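# Mount and tighten centrifuge rotor, or flag it expired

## Task

The current date is 8 August 2027. Check the use-by date printed on the card attached to the centrifuge. If the rotor is still in date, lower it fully onto the centrifuge drive. Then thread the knob onto the top of the shaft, run it down until it sits on the rotor, and tighten it firmly. If the date has passed, do not mount the rotor. Leave it standing where it is and place the HOLD block on top of it. In either case the rotor must never be dropped.

## Robot and tools

Robot: two six-joint arms, left_arm and right_arm, each with a two-finger parallel gripper. Joint order, used everywhere (rows and result lists): shoulder pan, shoulder lift, elbow, wrist 1, wrist 2, wrist 3. Calibrated bases in the scene frame: left_arm at (+0.027, +0.454, 0) m, right_arm at (-0.022, -0.682, 0) m, each turned very slightly about z.

Frames: the scene frame has its origin at table-top height, midway between the nominal bases. +z is up, +x points out over the table, and left_arm is on the +y side (arm names do not match image sides). Hand poses, velocities and the wrist-camera poses are reported in each arm's own base frame. cam_low and the table use the scene frame. Reported hand positions can be off by a few centimetres, more at long reach. The fingers point along the gripper's +z and close along its y. end_effector_position is the point between the pads when they are shut. The fingertips extend about 19 mm past it when closed and 6 mm when open. A camera block sticks out about 10 cm toward the gripper's +x.

Row format (shared by execute_actions and move): one flat list of 18 numbers, each in [-1, 1], covering both arms even if only one moves. Numbers 1-6 are left_arm joint offsets. Numbers 7-9 are left gripper position, force_limit and speed. Numbers 10-18 repeat this layout for right_arm. Joint numbers are offsets, not poses. They count from the Joint targets shown when the action (or move) begins, not from the previous row, so sending the same offset again moves the joint further. Scale: 1.0 equals 1.371 rad for shoulder pan and shoulder lift, 1.714 rad for the elbow, and 2.057 rad for each wrist. Stated joint ranges are ±6.283 rad, except the elbow at ±3.142. An action that pushes a joint more than 0.010 rad beyond its range is rejected for both arms.

Gripper numbers are absolute settings, not offsets. position: +1 is fully open (85 mm), about -0.8 is where the pads touch, and -1 means close until blocked. force_limit goes from -1 (softer) to +1 (harder). speed goes from -1 (about 20 mm/s) through 0 (85 mm/s) to +1 (150 mm/s). A fast close that starts well wider than the part grips much harder (roughly 200-245 N) than a slow close (roughly 30-100 N). Both force_limit and speed start at +1. To keep a gripper unchanged, resend its last three numbers. A new force_limit or speed only applies after the position number changes by 0.01 or more. To grip, send -1 and confirm object_status reads 2. Status codes: 0 moving, 1 blocked while opening, 2 blocked while closing, 3 reached the asked position or pads met. position_measured is in counts: 3 fully open, 78 ≈ 60 mm, 130 ≈ 40 mm, 180 ≈ 20 mm, 230 pads meeting.

Tools:
- execute_actions(actions, cameras): actions is a list of up to 15 actions. Each action is a table of up to 15 rows, one per 1/30 s step. A short table repeats its last row for the remaining steps. Images are returned only for an empty list or when cameras asks for them.
- move(target, speed, blend, blocking, cameras): target is one 18-number row or a list of up to 15 rows. Every row's offsets count from the same starting Joint targets. speed is the top joint speed in rad/s, 0.01 to 3.14, default 0.5; give one value overall or one per target. blend is in rad and rounds corners between list targets (0 means stop at each). blocking=false returns after about 0.5 s while the move continues. The joints interpolate together, so the hand follows a curve, and nothing is avoided along the way. The result adds a "move:" line reading done, off_target, moving, held or fault, possibly with limits=held.
- wait(seconds 0-10, cameras): lets time pass with the last commands held.
- stop(cameras): brakes a running move; the fingers keep moving.
- zoom_image(camera, region [x0,y0,x1,y1] in pixels, at most 504×504): enlarges part of the newest image from cam_low, cam_left_wrist or cam_right_wrist. Each image is 672×504.
- finished_scene: ends the run for good. Its "scene" argument can be left out.

Results: each arm reports end_effector_position, end_effector_quat_wxyz and velocities, plus Joint positions, Joint velocities and Joint torques in joint order. Velocities read "within noise" when the arm is at rest. Torque readings include the arm's own weight and carry offsets and noise. "Joint targets" is the base for the next offsets. "Tool commands" shows the current gripper commands. "joint sent to its limit" means a joint was clipped at its end stop. "joint command not followed" means the clearance check between the arms withheld some steps. Motion lags commands by about 0.15 s, and joint speed and gripper speed are capped, so large moves may still be running when a result comes back.

Cautions: contact torque at a joint's load limit, or about 150 N of outside force on an arm, triggers a 10 s stop. Load limits are 306 N m for the shoulders, 139 N m for the elbow and 52 N m for each wrist. The arms are stiff, so aiming even slightly past a firm contact can cause this. Approach slowly and end a push by commanding targets back past the measured positions. Avoid the two arms colliding or pinching each other. Don't squeeze hard on a part that is still resting on something. Don't release parts while they are moving or let them fall, and never let anything leave the table. Motors heat up when holding loads or straining; at 85 °C the arm locks for 30-60 s. Loose objects may occasionally get nudged. Cameras come with calibration data (K, distortion, world-to-camera transform); wrist images may lag slightly while the arm is moving.

Each tool is called after "Request:" as name(argument=value, ...), one argument or row to a line, values as JSON.

## Session

Request:
execute_actions(
  actions=[],
)

Scene clock: 0.00 s.
left_arm: end_effector_position=(+0.7352, +0.8027, +0.1988) position_measured=3 object_status=3 end_effector_quat_wxyz=(-0.523, +0.765, +0.045, +0.374) | right_arm: end_effector_position=(+0.3280, +1.0260, +0.3524) position_measured=3 object_status=3 end_effector_quat_wxyz=(-0.231, +0.349, +0.901, +0.116)
Joint positions: left_arm=[3.694 -0.731 1.705 -3.923 -1.122 -2.336] | right_arm=[4.109 -1.009 1.249 -1.942 -1.063 1.74]
Joint velocities: within noise
Joint torques (N m): no reading
Motor temperatures (°C): left_arm=[33 33 31 30 37 32] | right_arm=[33 32 29 38 30 38]
Joint targets: left_arm=[3.694 -0.731 1.705 -3.923 -1.122 -2.336] | right_arm=[4.109 -1.009 1.249 -1.942 -1.063 1.740]
Tool commands: left_gripper/position=+1.0 left_gripper/force_limit=+1.0 left_gripper/speed=+1.0 right_gripper/position=+1.0 right_gripper/force_limit=+1.0 right_gripper/speed=+1.0

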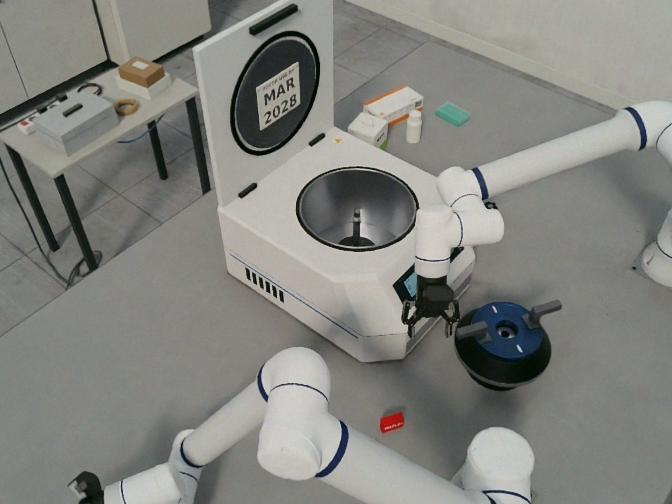

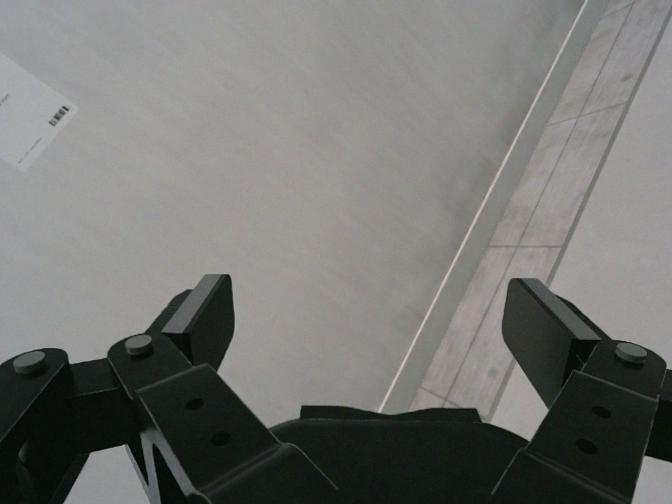

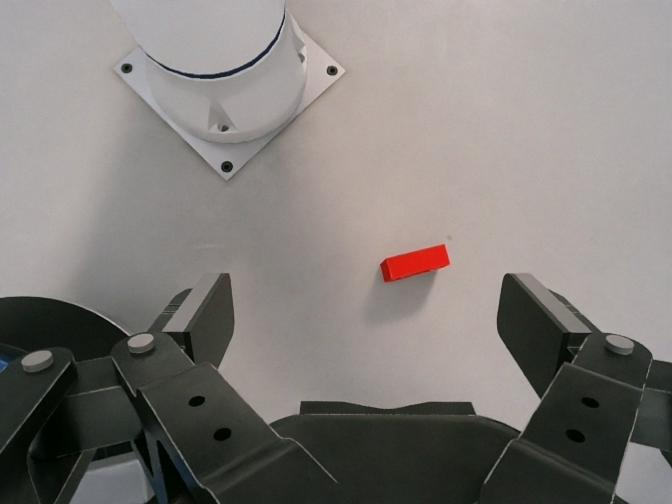

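Request:
zoom_image(
  camera="cam_low",
  region=[230, 40, 330, 150],
)

Request:
zoom_image(
  camera="cam_low",
  region=[380, 260, 580, 420],
)

Request:
zoom_image(
  camera="cam_low",
  region=[280, 140, 440, 260],
)

Request:
zoom_image(
  camera="cam_low",
  region=[340, 60, 500, 170],
)

Scaled by 4.582.

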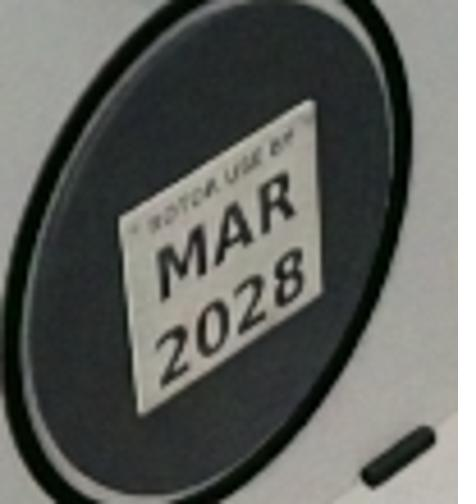

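Scaled by 2.520.

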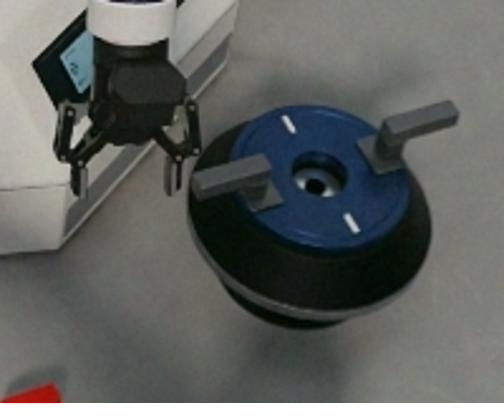

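Scaled by 3.150.

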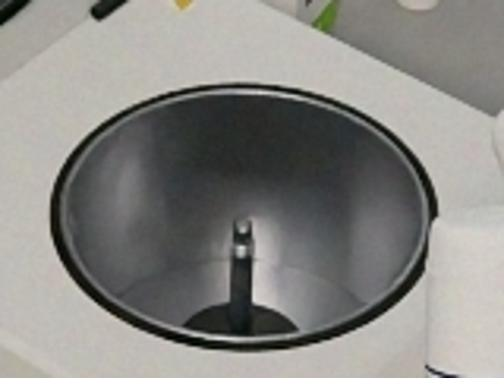

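Scaled by 3.150.

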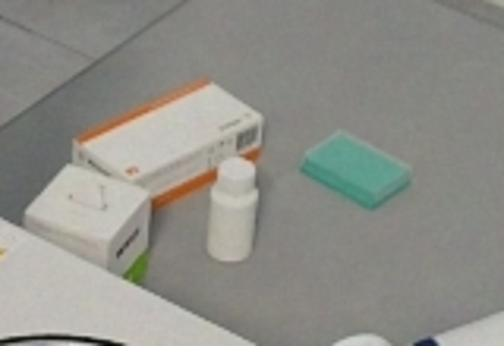

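Request:
move(
  target=[-0.2983, -0.8972, 0.1797, 0.9723, -0.218, 0, 1, 1, 1, 0.1801, -0.2245, 0.0457, 0.1754, -0.2469, 0, 1, 1, 1],
  speed=0.9,
  cameras=["all"],
)

Scene clock: 9.57 s.
left_arm: end_effector_position=(+0.5002, +0.2514, +0.5016) position_measured=3 object_status=3 end_effector_quat_wxyz=(-0.068, +0.935, -0.322, +0.133) | right_arm: end_effector_position=(+0.1283, +0.8521, +0.5045) position_measured=3 object_status=3 end_effector_quat_wxyz=(+0.000, +0.260, +0.966, +0.000)
Joint positions: left_arm=[3.285 -1.961 2.013 -1.923 -1.571 -2.336] | right_arm=[4.356 -1.317 1.328 -1.581 -1.571 1.74]
Joint torques (N m): left_arm=[-5.33 -34.45 -65.87 -1.99 -1.98 -0.1] | right_arm=[7.46 -70.95 -32.64 -1.47 -2.99 0.04]
Joint targets: left_arm=[3.285 -1.961 2.013 -1.922 -1.571 -2.336] | right_arm=[4.356 -1.317 1.328 -1.581 -1.571 1.740]
move: done
camera_calibration:
cam_left_wrist: T_world_to_cam=[[-0.582508, -0.779543, -0.23021, 0.613656], [-0.812572, 0.565545, 0.141016, 0.212442], [0.0202663, 0.269205, -0.96287, 0.535534], [0, 0, 0, 1]] pos_world=[0.51923, 0.214058, 0.626961]
cam_right_wrist: T_world_to_cam=[[0.49102, 0.871093, -0.00982706, -0.793937], [0.819026, -0.457769, 0.345896, 0.133038], [0.296809, -0.177891, -0.938221, 0.716808], [0, 0, 0, 1]] pos_world=[0.0681225, 0.880007, 0.618706]

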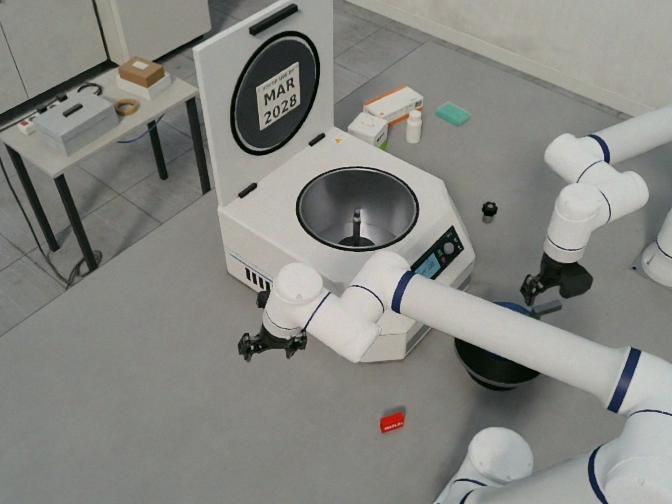

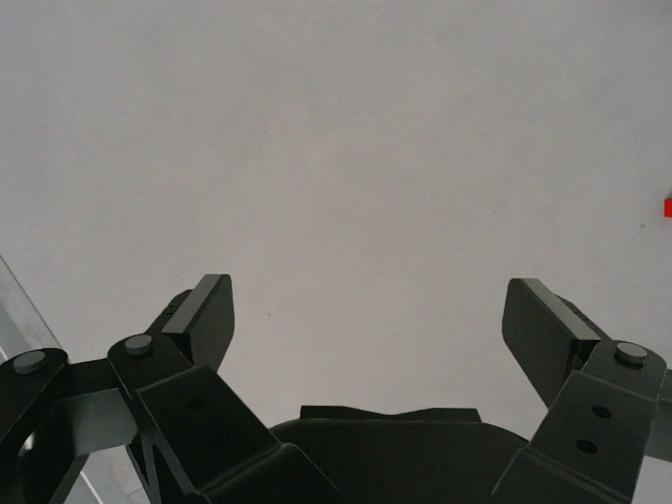

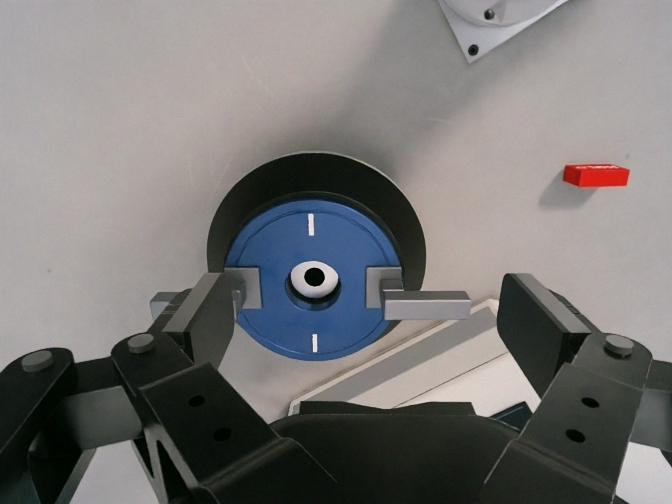

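Request:
zoom_image(
  camera="cam_low",
  region=[460, 185, 520, 235],
)

Request:
zoom_image(
  camera="cam_right_wrist",
  region=[140, 130, 500, 400],
)

Request:
zoom_image(
  camera="cam_low",
  region=[300, 180, 400, 260],
)

Scaled by 8.400.

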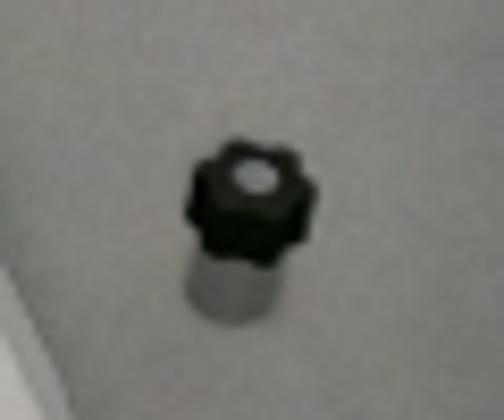

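Scaled by 1.400.

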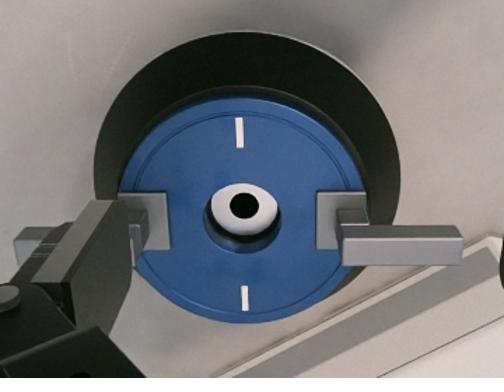

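Scaled by 5.040.

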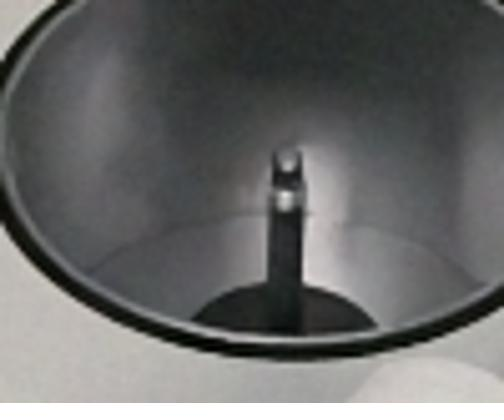

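Request:
move(
  target=[-0.6171, 0.3814, -0.4377, 0.2562, 0, 0.99, 1, 1, 1, -0.8027, -0.3529, 0.4409, -0.1326, 0, -0.8459, 1, 1, 1],
  speed=0.9,
  cameras=["all"],
)

Scene clock: 13.77 s.
left_arm: end_effector_position=(+0.6956, -0.3571, +0.6246) position_measured=3 object_status=3 end_effector_quat_wxyz=(+0.000, +0.201, +0.980, +0.000) | right_arm: end_effector_position=(+0.5027, +0.2357, +0.3550) position_measured=3 object_status=3 end_effector_quat_wxyz=(+0.000, -0.057, +0.998, +0.000)
Joint positions: left_arm=[2.438 -1.438 1.263 -1.395 -1.571 -0.299] | right_arm=[3.255 -1.801 2.083 -1.854 -1.571 0]
Joint torques (N m): left_arm=[-5.43 -58.84 -91.83 -1.33 -1.19 3.92] | right_arm=[-16.27 -35.48 -31.29 -11.41 -2.38 -5.15]
Joint targets: left_arm=[2.438 -1.438 1.263 -1.395 -1.571 -0.299] | right_arm=[3.255 -1.801 2.083 -1.854 -1.571 0.000]
move: done
camera_calibration:
cam_left_wrist: T_world_to_cam=[[0.397905, 0.917272, -0.0168225, 0.072147], [0.862268, -0.367657, 0.348314, -0.929833], [0.313314, -0.153102, -0.937227, 0.443089], [0, 0, 0, 1]] pos_world=[0.634231, -0.3402, 0.740363]
cam_right_wrist: T_world_to_cam=[[-0.125719, 0.992016, -0.00996517, -0.16074], [0.930488, 0.121394, 0.345623, -0.596568], [0.344073, 0.034179, -0.938321, 0.282122], [0, 0, 0, 1]] pos_world=[0.437821, 0.222234, 0.469306]

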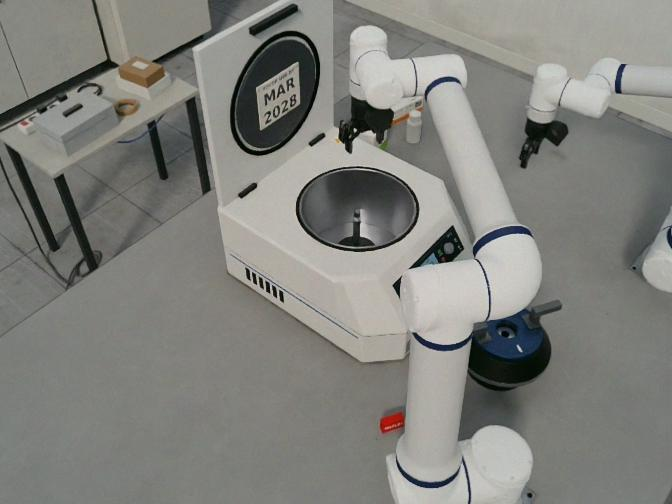

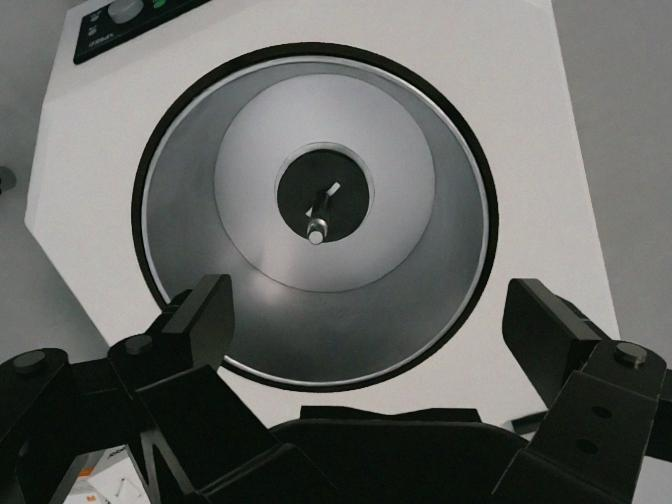

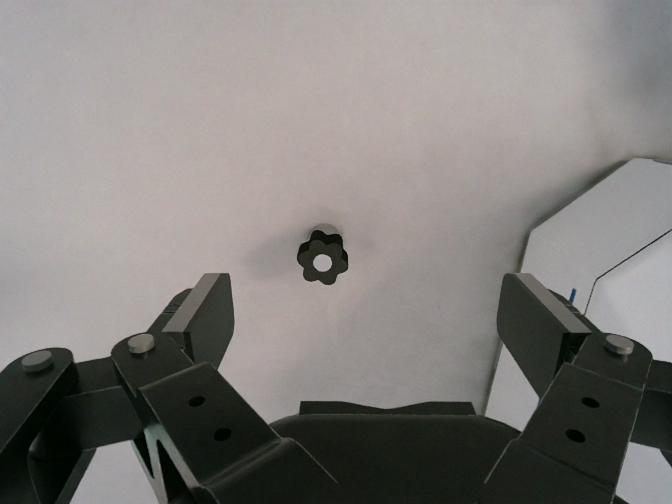

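Request:
zoom_image(
  camera="cam_left_wrist",
  region=[260, 130, 390, 260],
)

Request:
zoom_image(
  camera="cam_right_wrist",
  region=[270, 200, 380, 300],
)

Request:
zoom_image(
  camera="cam_left_wrist",
  region=[110, 20, 520, 420],
)

Request:
zoom_image(
  camera="cam_low",
  region=[320, 190, 400, 260],
)

Scaled by 3.877.

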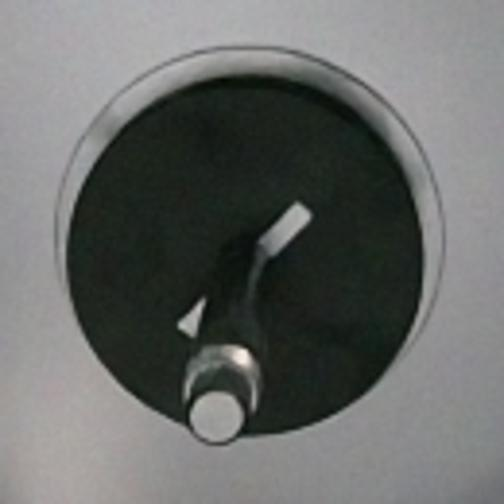

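Scaled by 4.582.

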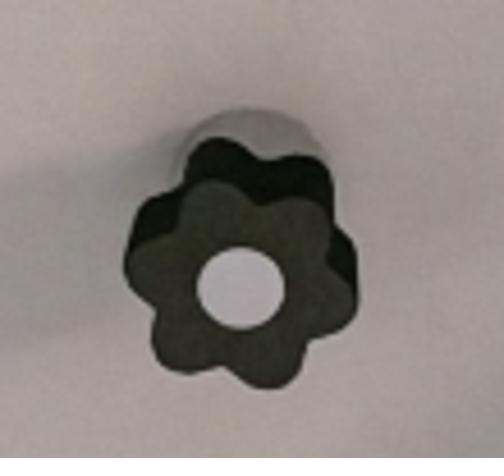

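Scaled by 1.229.

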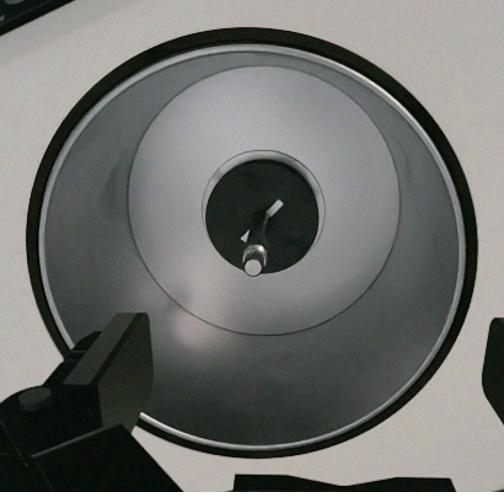

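Scaled by 6.300.

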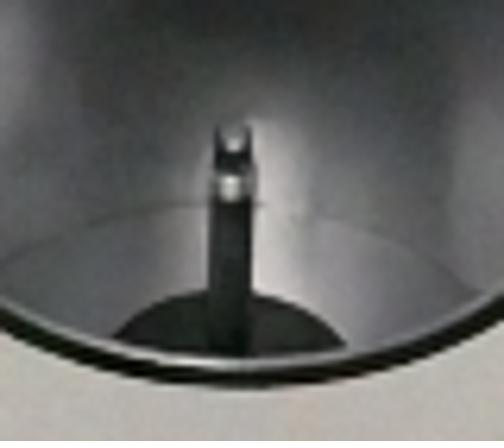

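Request:
move(
  target=[-0.4043, -0.5225, 0.5498, -0.1103, 0, 0.5613, 1, 1, 1, 0.3437, 0.5693, -0.6813, 0.1888, 0, 0, 1, 1, 1],
  speed=0.8,
  cameras=["all"],
)

Scene clock: 21.17 s.
left_arm: end_effector_position=(+0.2765, -0.2778, +0.3997) position_measured=3 object_status=3 end_effector_quat_wxyz=(+0.000, +0.871, +0.492, +0.000) | right_arm: end_effector_position=(+0.7422, +0.7037, +0.4991) position_measured=3 object_status=3 end_effector_quat_wxyz=(+0.000, -0.288, +0.958, +0.000)
Joint positions: left_arm=[1.884 -2.155 2.205 -1.622 -1.571 0.855] | right_arm=[3.726 -1.02 0.916 -1.465 -1.571 0]
Joint torques (N m): left_arm=[-9.88 -16.2 -64.08 -6.4 0.44 3.87] | right_arm=[9.4 -66.23 -50.63 -1.12 -0.89 -4.58]
Joint targets: left_arm=[1.884 -2.155 2.205 -1.622 -1.571 0.855] | right_arm=[3.726 -1.020 0.916 -1.465 -1.571 0.000]
move: done
camera_calibration:
cam_left_wrist: T_world_to_cam=[[0.853599, -0.52068, -0.0161367, -0.363427], [-0.483227, -0.803008, 0.348812, -0.210104], [-0.194577, -0.289948, -0.937054, 0.478137], [0, 0, 0, 1]] pos_world=[0.301729, -0.219309, 0.515463]
cam_right_wrist: T_world_to_cam=[[-0.562417, 0.826794, -0.00997959, -0.153022], [0.774261, 0.530841, 0.34457, -1.09771], [0.290186, 0.186065, -0.938708, 0.252156], [0, 0, 0, 1]] pos_world=[0.690677, 0.662308, 0.61341]

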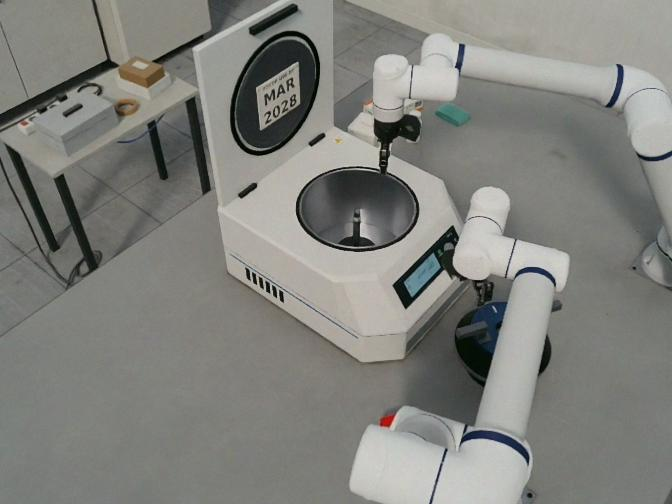

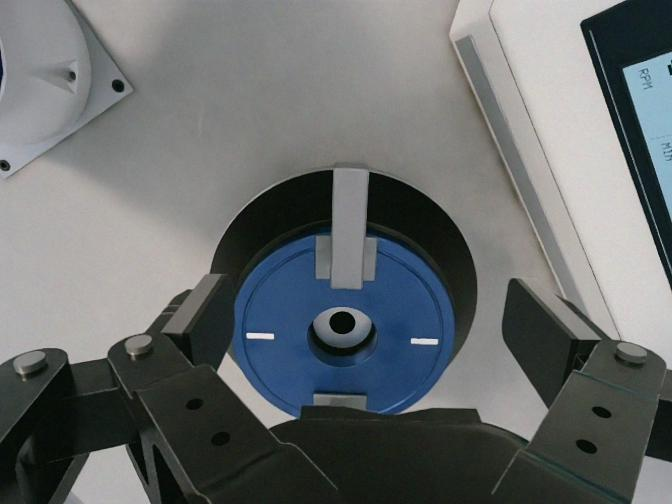

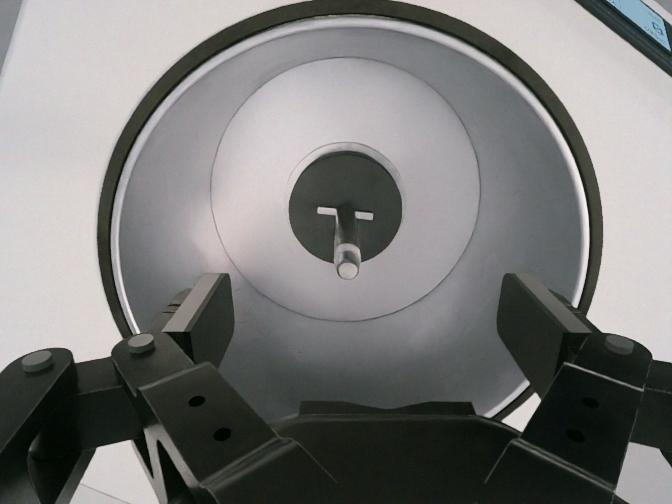

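Request:
zoom_image(
  camera="cam_right_wrist",
  region=[270, 130, 420, 290],
)

Request:
zoom_image(
  camera="cam_left_wrist",
  region=[200, 150, 490, 430],
)

Request:
zoom_image(
  camera="cam_low",
  region=[430, 280, 580, 400],
)

Scaled by 3.150.

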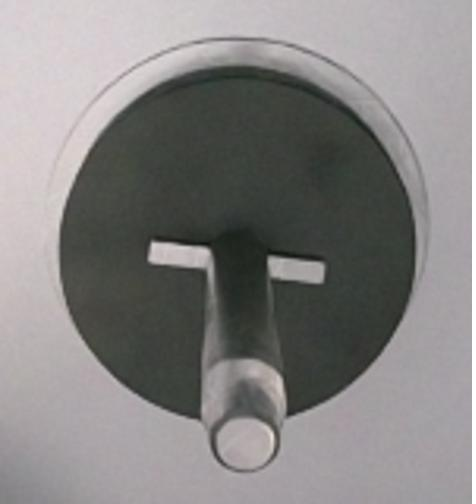

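Scaled by 1.738.

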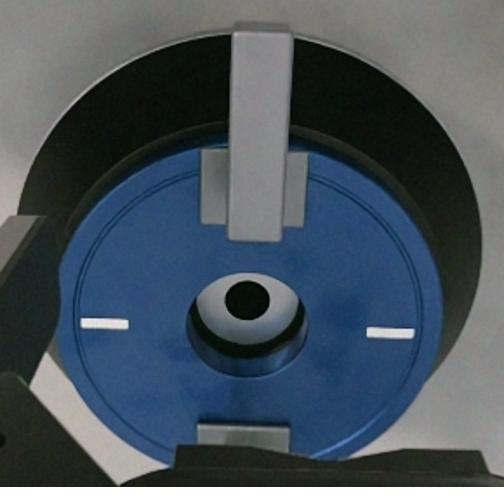

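Scaled by 3.360.

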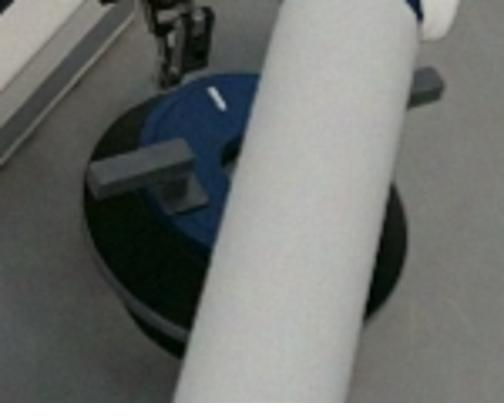

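Request:
move(
  target=[-0.0269, -0.0061, 0.0025, 0.0026, 0, -0.0013, 1, 1, 1, 0.0125, -0.0977, 0.0801, -0.0025, 0, 0.0566, 1, 1, 1],
  speed=0.4,
  cameras=["cam_left_wrist", "cam_right_wrist"],
)

Scene clock: 28.07 s.
left_arm: end_effector_position=(+0.2648, -0.2835, +0.3990) position_measured=3 object_status=3 end_effector_quat_wxyz=(+0.000, +0.879, +0.477, +0.000) | right_arm: end_effector_position=(+0.6707, +0.6756, +0.5356) position_measured=3 object_status=3 end_effector_quat_wxyz=(+0.001, -0.241, +0.971, +0.000)
Joint positions: left_arm=[1.847 -2.163 2.21 -1.617 -1.571 0.853] | right_arm=[3.743 -1.154 1.053 -1.47 -1.571 0.116]
Joint torques (N m): left_arm=[-7.61 -15.44 -65 -1.26 2.27 -4.3] | right_arm=[7.67 -78.83 -32.48 -11.44 0.22 4.71]
Joint targets: left_arm=[1.847 -2.163 2.210 -1.617 -1.571 0.853] | right_arm=[3.743 -1.154 1.053 -1.470 -1.571 0.116]
move: done
camera_calibration:
cam_left_wrist: T_world_to_cam=[[0.835174, -0.549721, -0.0170716, -0.359331], [-0.510443, -0.78631, 0.348088, -0.207756], [-0.204775, -0.282, -0.937306, 0.478585], [0, 0, 0, 1]] pos_world=[0.292059, -0.225932, 0.514763]
cam_right_wrist: T_world_to_cam=[[-0.477882, 0.878368, -0.00991894, -0.261292], [0.822437, 0.451362, 0.346222, -1.01938], [0.308588, 0.157296, -0.9381, 0.319224], [0, 0, 0, 1]] pos_world=[0.615, 0.639407, 0.649804]
Images, in order (width x height): cam_left_wrist 672x504, cam_right_wrist 672x504.

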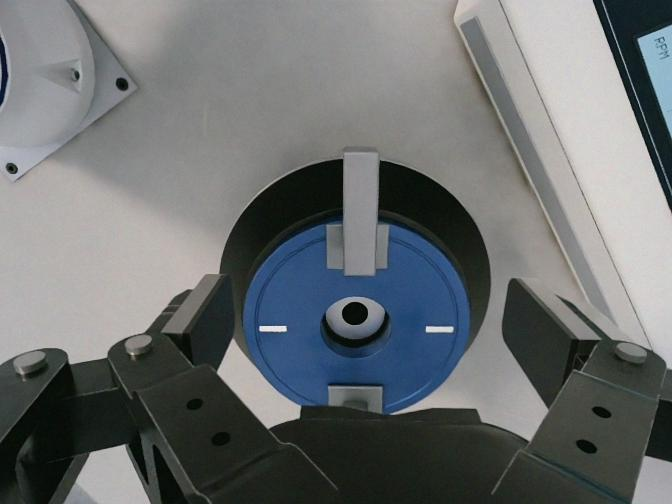

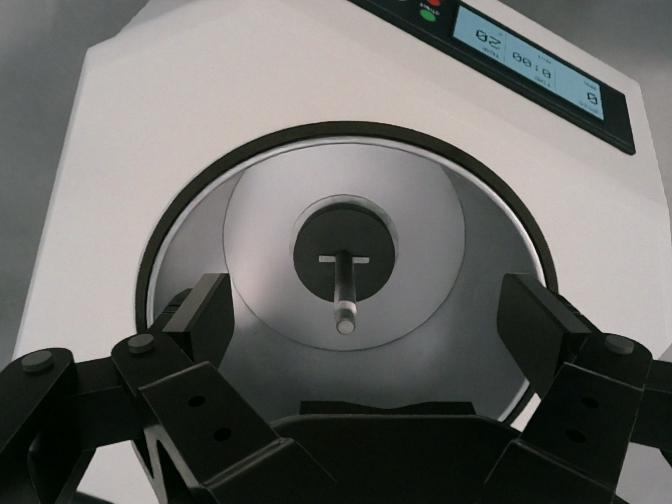

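Request:
zoom_image(
  camera="cam_left_wrist",
  region=[220, 140, 500, 420],
)

Request:
zoom_image(
  camera="cam_right_wrist",
  region=[280, 200, 420, 340],
)

Scaled by 1.800.

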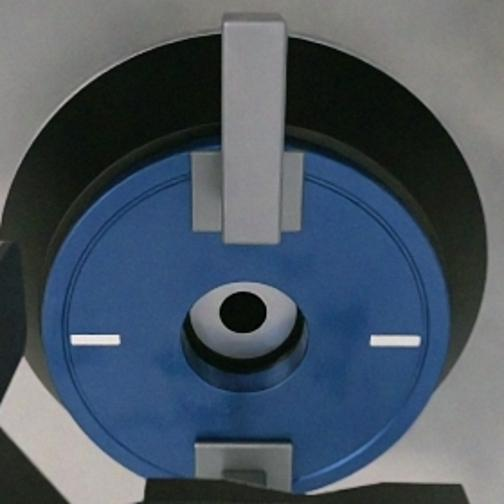

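Scaled by 3.600.

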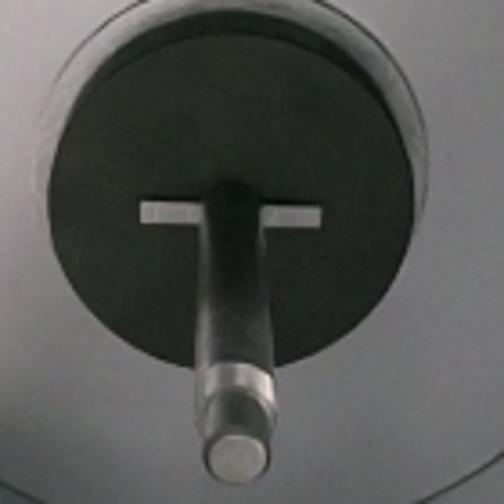

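Request:
move(
  target=[0, 0, 0, 0, 0, 0, 1, 1, 1, 0.3086, -0.3727, 0.4875, -0.1577, 0, -0.0793, 1, 1, 1],
  speed=0.6,
  cameras=["all"],
)

Scene clock: 32.57 s.
left_arm: end_effector_position=(+0.2648, -0.2835, +0.3990) position_measured=3 object_status=3 end_effector_quat_wxyz=(+0.000, +0.879, +0.477, +0.000) | right_arm: end_effector_position=(+0.1689, +0.6195, +0.4013) position_measured=3 object_status=3 end_effector_quat_wxyz=(+0.001, -0.511, +0.860, +0.000)
Joint positions: left_arm=[1.847 -2.163 2.21 -1.617 -1.571 0.853] | right_arm=[4.166 -1.665 1.888 -1.795 -1.571 -0.047]
Joint torques (N m): left_arm=[-5.11 -13.76 -65.03 -1.54 1.87 -4.71] | right_arm=[5.41 -45 -31.07 -11.24 1.04 -4.88]
Joint targets: left_arm=[1.847 -2.163 2.210 -1.617 -1.571 0.853] | right_arm=[4.167 -1.665 1.889 -1.795 -1.571 -0.047]
move: done
camera_calibration:
cam_left_wrist: T_world_to_cam=[[0.83512, -0.549802, -0.0170938, -0.359323], [-0.510529, -0.786286, 0.348015, -0.207688], [-0.20478, -0.281907, -0.937333, 0.478621], [0, 0, 0, 1]] pos_world=[0.292059, -0.225932, 0.514763]
cam_right_wrist: T_world_to_cam=[[-0.883919, 0.467533, -0.0100166, -0.12997], [0.435614, 0.830985, 0.345984, -0.704611], [0.170083, 0.301458, -0.938187, 0.291117], [0, 0, 0, 1]] pos_world=[0.142542, 0.558527, 0.515605]

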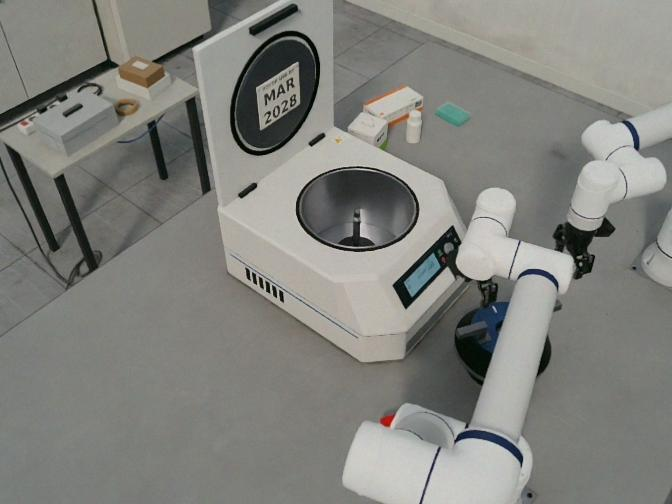

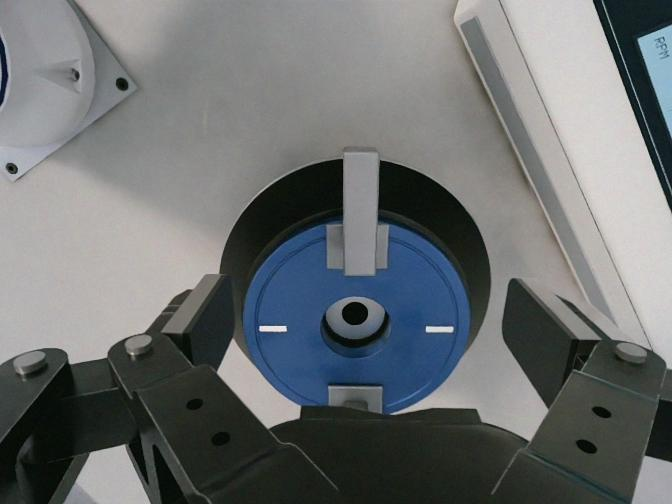

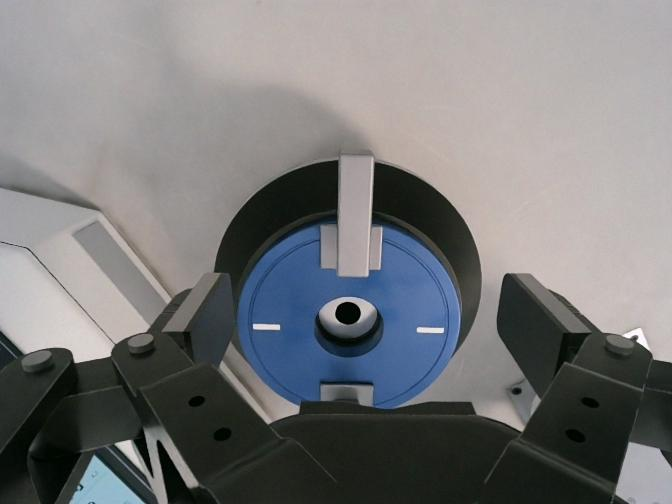

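Request:
zoom_image(
  camera="cam_right_wrist",
  region=[210, 140, 490, 420],
)

Request:
zoom_image(
  camera="cam_right_wrist",
  region=[240, 290, 340, 360],
)

Request:
zoom_image(
  camera="cam_right_wrist",
  region=[340, 290, 460, 360],
)

Request:
zoom_image(
  camera="cam_left_wrist",
  region=[250, 290, 350, 360],
)

Request:
zoom_image(
  camera="cam_left_wrist",
  region=[350, 290, 470, 360],
)

Scaled by 1.800.

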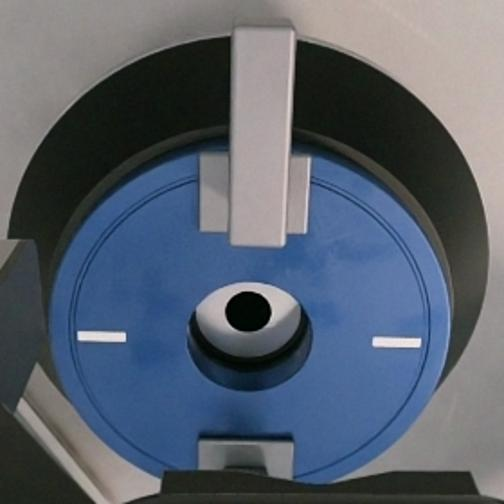

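Scaled by 5.040.

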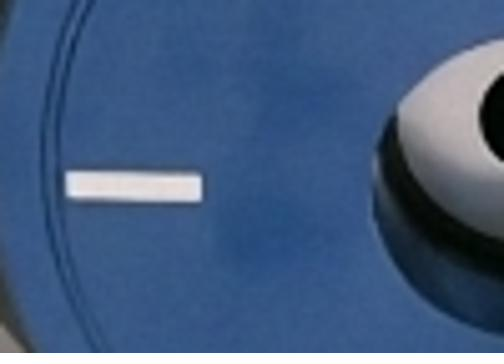

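Scaled by 4.200.

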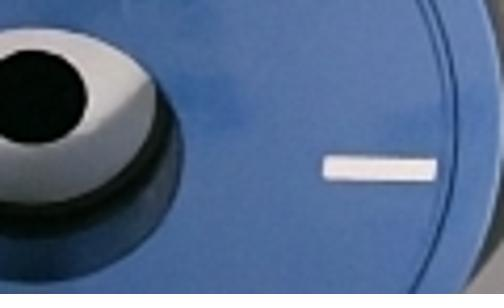

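Scaled by 5.040.

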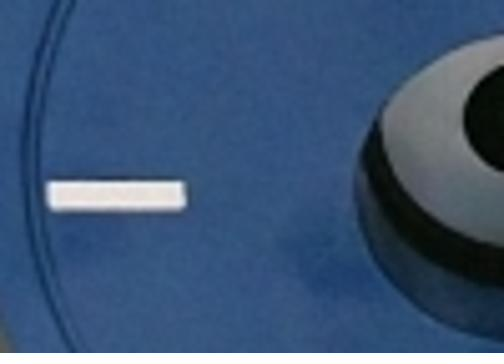

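Scaled by 4.200.

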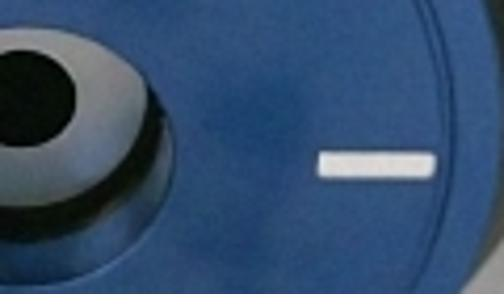

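Request:
move(
  target=[0.0058, 0.0298, 0.0920, -0.0968, 0, 0.0052, 1, 1, 1, 0.0038, 0.0417, 0.0776, -0.0924, 0, 0.0123, 1, 1, 1],
  speed=0.3,
  cameras=["all"],
)

Scene clock: 35.47 s.
left_arm: end_effector_position=(+0.2684, -0.2860, +0.3007) position_measured=3 object_status=3 end_effector_quat_wxyz=(+0.000, +0.880, +0.476, +0.000) | right_arm: end_effector_position=(+0.1661, +0.6212, +0.3007) position_measured=3 object_status=3 end_effector_quat_wxyz=(+0.000, -0.502, +0.865, +0.000)
Joint positions: left_arm=[1.855 -2.122 2.367 -1.816 -1.571 0.863] | right_arm=[4.172 -1.608 2.021 -1.985 -1.571 -0.022]
Joint torques (N m): left_arm=[17.45 14.24 -62.59 -5.66 2.22 4.38] | right_arm=[7.31 -24.09 -29.02 -11.4 -0.03 4.57]
Joint targets: left_arm=[1.855 -2.122 2.367 -1.816 -1.571 0.863] | right_arm=[4.172 -1.608 2.022 -1.985 -1.571 -0.022]
move: done
camera_calibration:
cam_left_wrist: T_world_to_cam=[[0.833634, -0.552065, -0.0167128, -0.36576], [-0.512679, -0.784708, 0.348417, -0.172839], [-0.205463, -0.281884, -0.937191, 0.386747], [0, 0, 0, 1]] pos_world=[0.295761, -0.228533, 0.416563]
cam_right_wrist: T_world_to_cam=[[-0.87447, 0.484976, -0.0100167, -0.14661], [0.452011, 0.822177, 0.345994, -0.667315], [0.176034, 0.298034, -0.938183, 0.197815], [0, 0, 0, 1]] pos_world=[0.138606, 0.560798, 0.415005]

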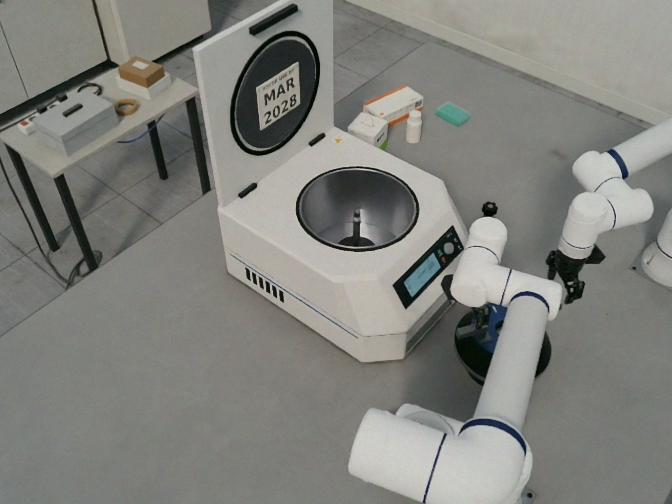

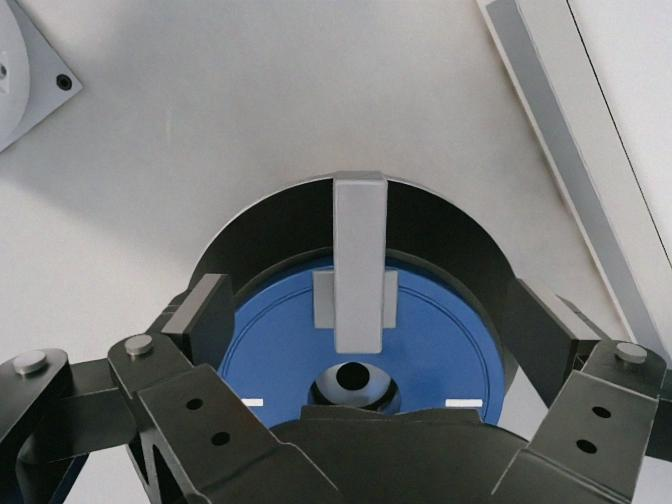

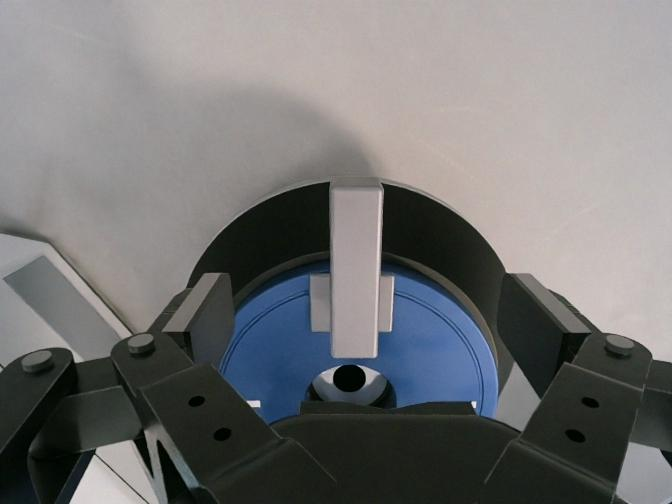

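Request:
zoom_image(
  camera="cam_left_wrist",
  region=[300, 160, 420, 280],
)

Request:
zoom_image(
  camera="cam_left_wrist",
  region=[300, 270, 420, 390],
)

Request:
zoom_image(
  camera="cam_right_wrist",
  region=[300, 160, 420, 280],
)

Request:
zoom_image(
  camera="cam_right_wrist",
  region=[300, 270, 420, 390],
)

Scaled by 4.200.

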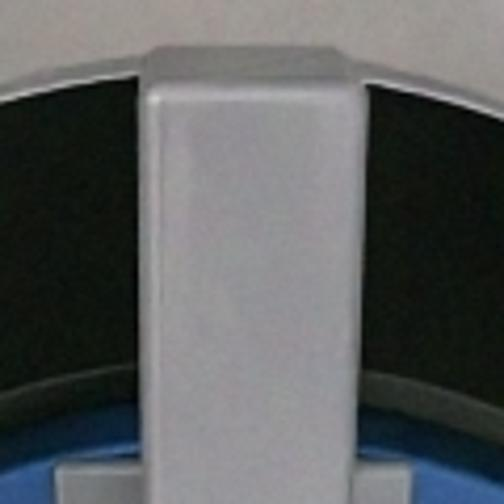

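Scaled by 4.200.

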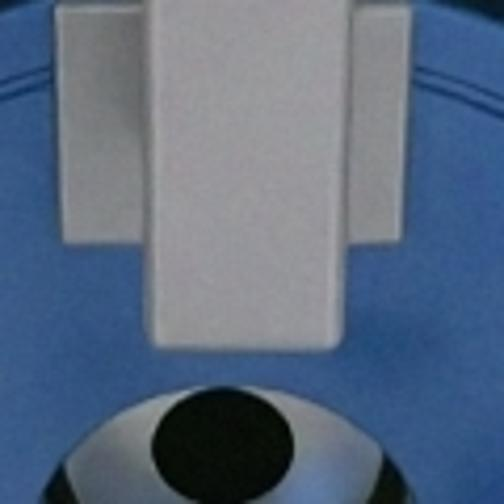

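Scaled by 4.200.

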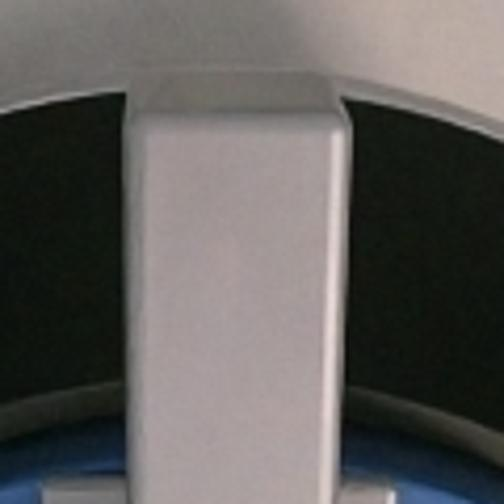

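Scaled by 4.200.

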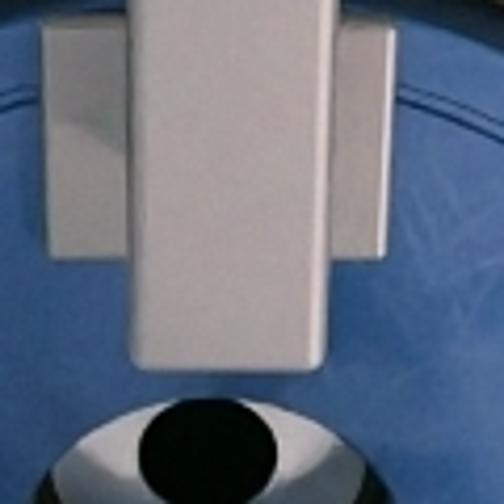

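Request:
move(
  target=[0.5093, 0.7156, -0.7540, 0.1514, 0, 0.6282, 1, 1, 1, 0, -0.0521, -0.2749, 0.2638, 0, 0, 1, 1, 1],
  speed=0.7,
  cameras=["all"],
)

Scene clock: 41.57 s.
left_arm: end_effector_position=(+0.8837, -0.3763, +0.5121) position_measured=3 object_status=3 end_effector_quat_wxyz=(+0.000, +0.980, +0.197, +0.000) | right_arm: end_effector_position=(+0.1658, +0.6208, +0.6004) position_measured=3 object_status=3 end_effector_quat_wxyz=(+0.000, -0.502, +0.865, +0.000)
Joint positions: left_arm=[2.553 -1.141 1.075 -1.505 -1.571 2.156] | right_arm=[4.172 -1.68 1.55 -1.442 -1.571 -0.022]
Joint torques (N m): left_arm=[16.69 -92.87 -93.56 -1.52 2.21 3.82] | right_arm=[2.29 -44.67 -50.74 -1.06 -2.1 4.37]
Joint targets: left_arm=[2.553 -1.141 1.075 -1.505 -1.571 2.156] | right_arm=[4.172 -1.680 1.550 -1.442 -1.571 -0.022]
move: done
camera_calibration:
cam_left_wrist: T_world_to_cam=[[0.38202, -0.923998, -0.0169731, -0.665731], [-0.863976, -0.363603, 0.348338, 0.467186], [-0.328035, -0.118408, -0.937215, 0.855621], [0, 0, 0, 1]] pos_world=[0.938633, -0.343952, 0.627863]
cam_right_wrist: T_world_to_cam=[[-0.874461, 0.484991, -0.010062, -0.143655], [0.452026, 0.822201, 0.345917, -0.770471], [0.17604, 0.297943, -0.938211, 0.479137], [0, 0, 0, 1]] pos_world=[0.138306, 0.560397, 0.714605]

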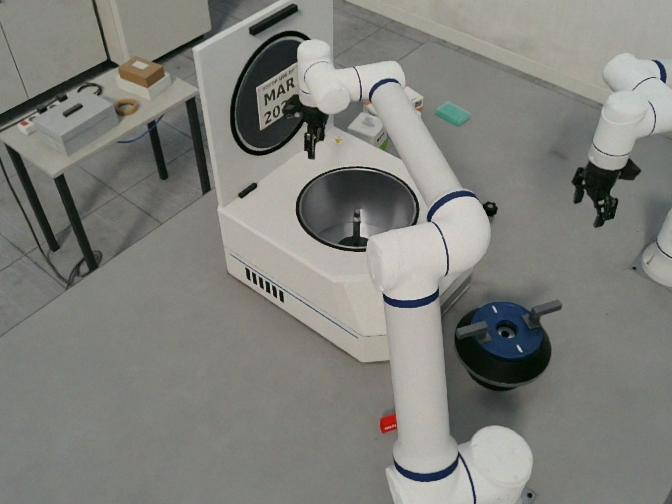

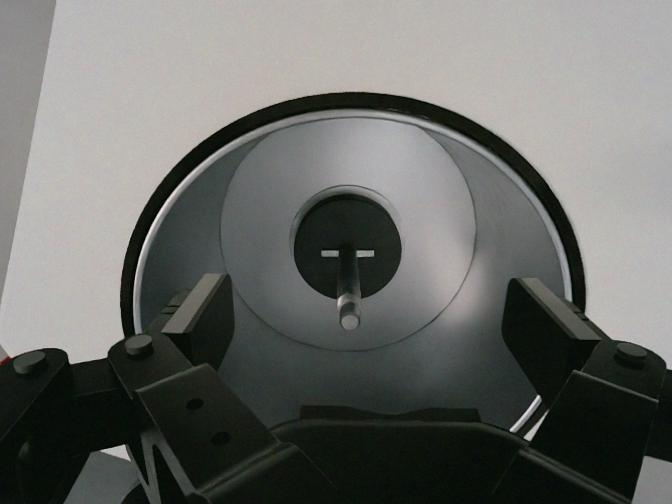

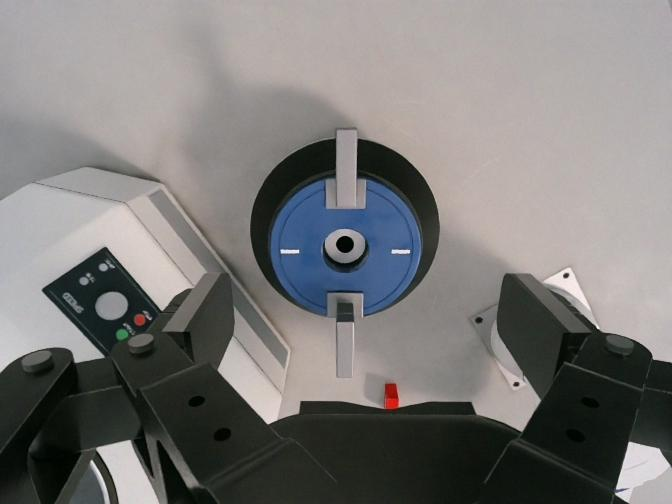

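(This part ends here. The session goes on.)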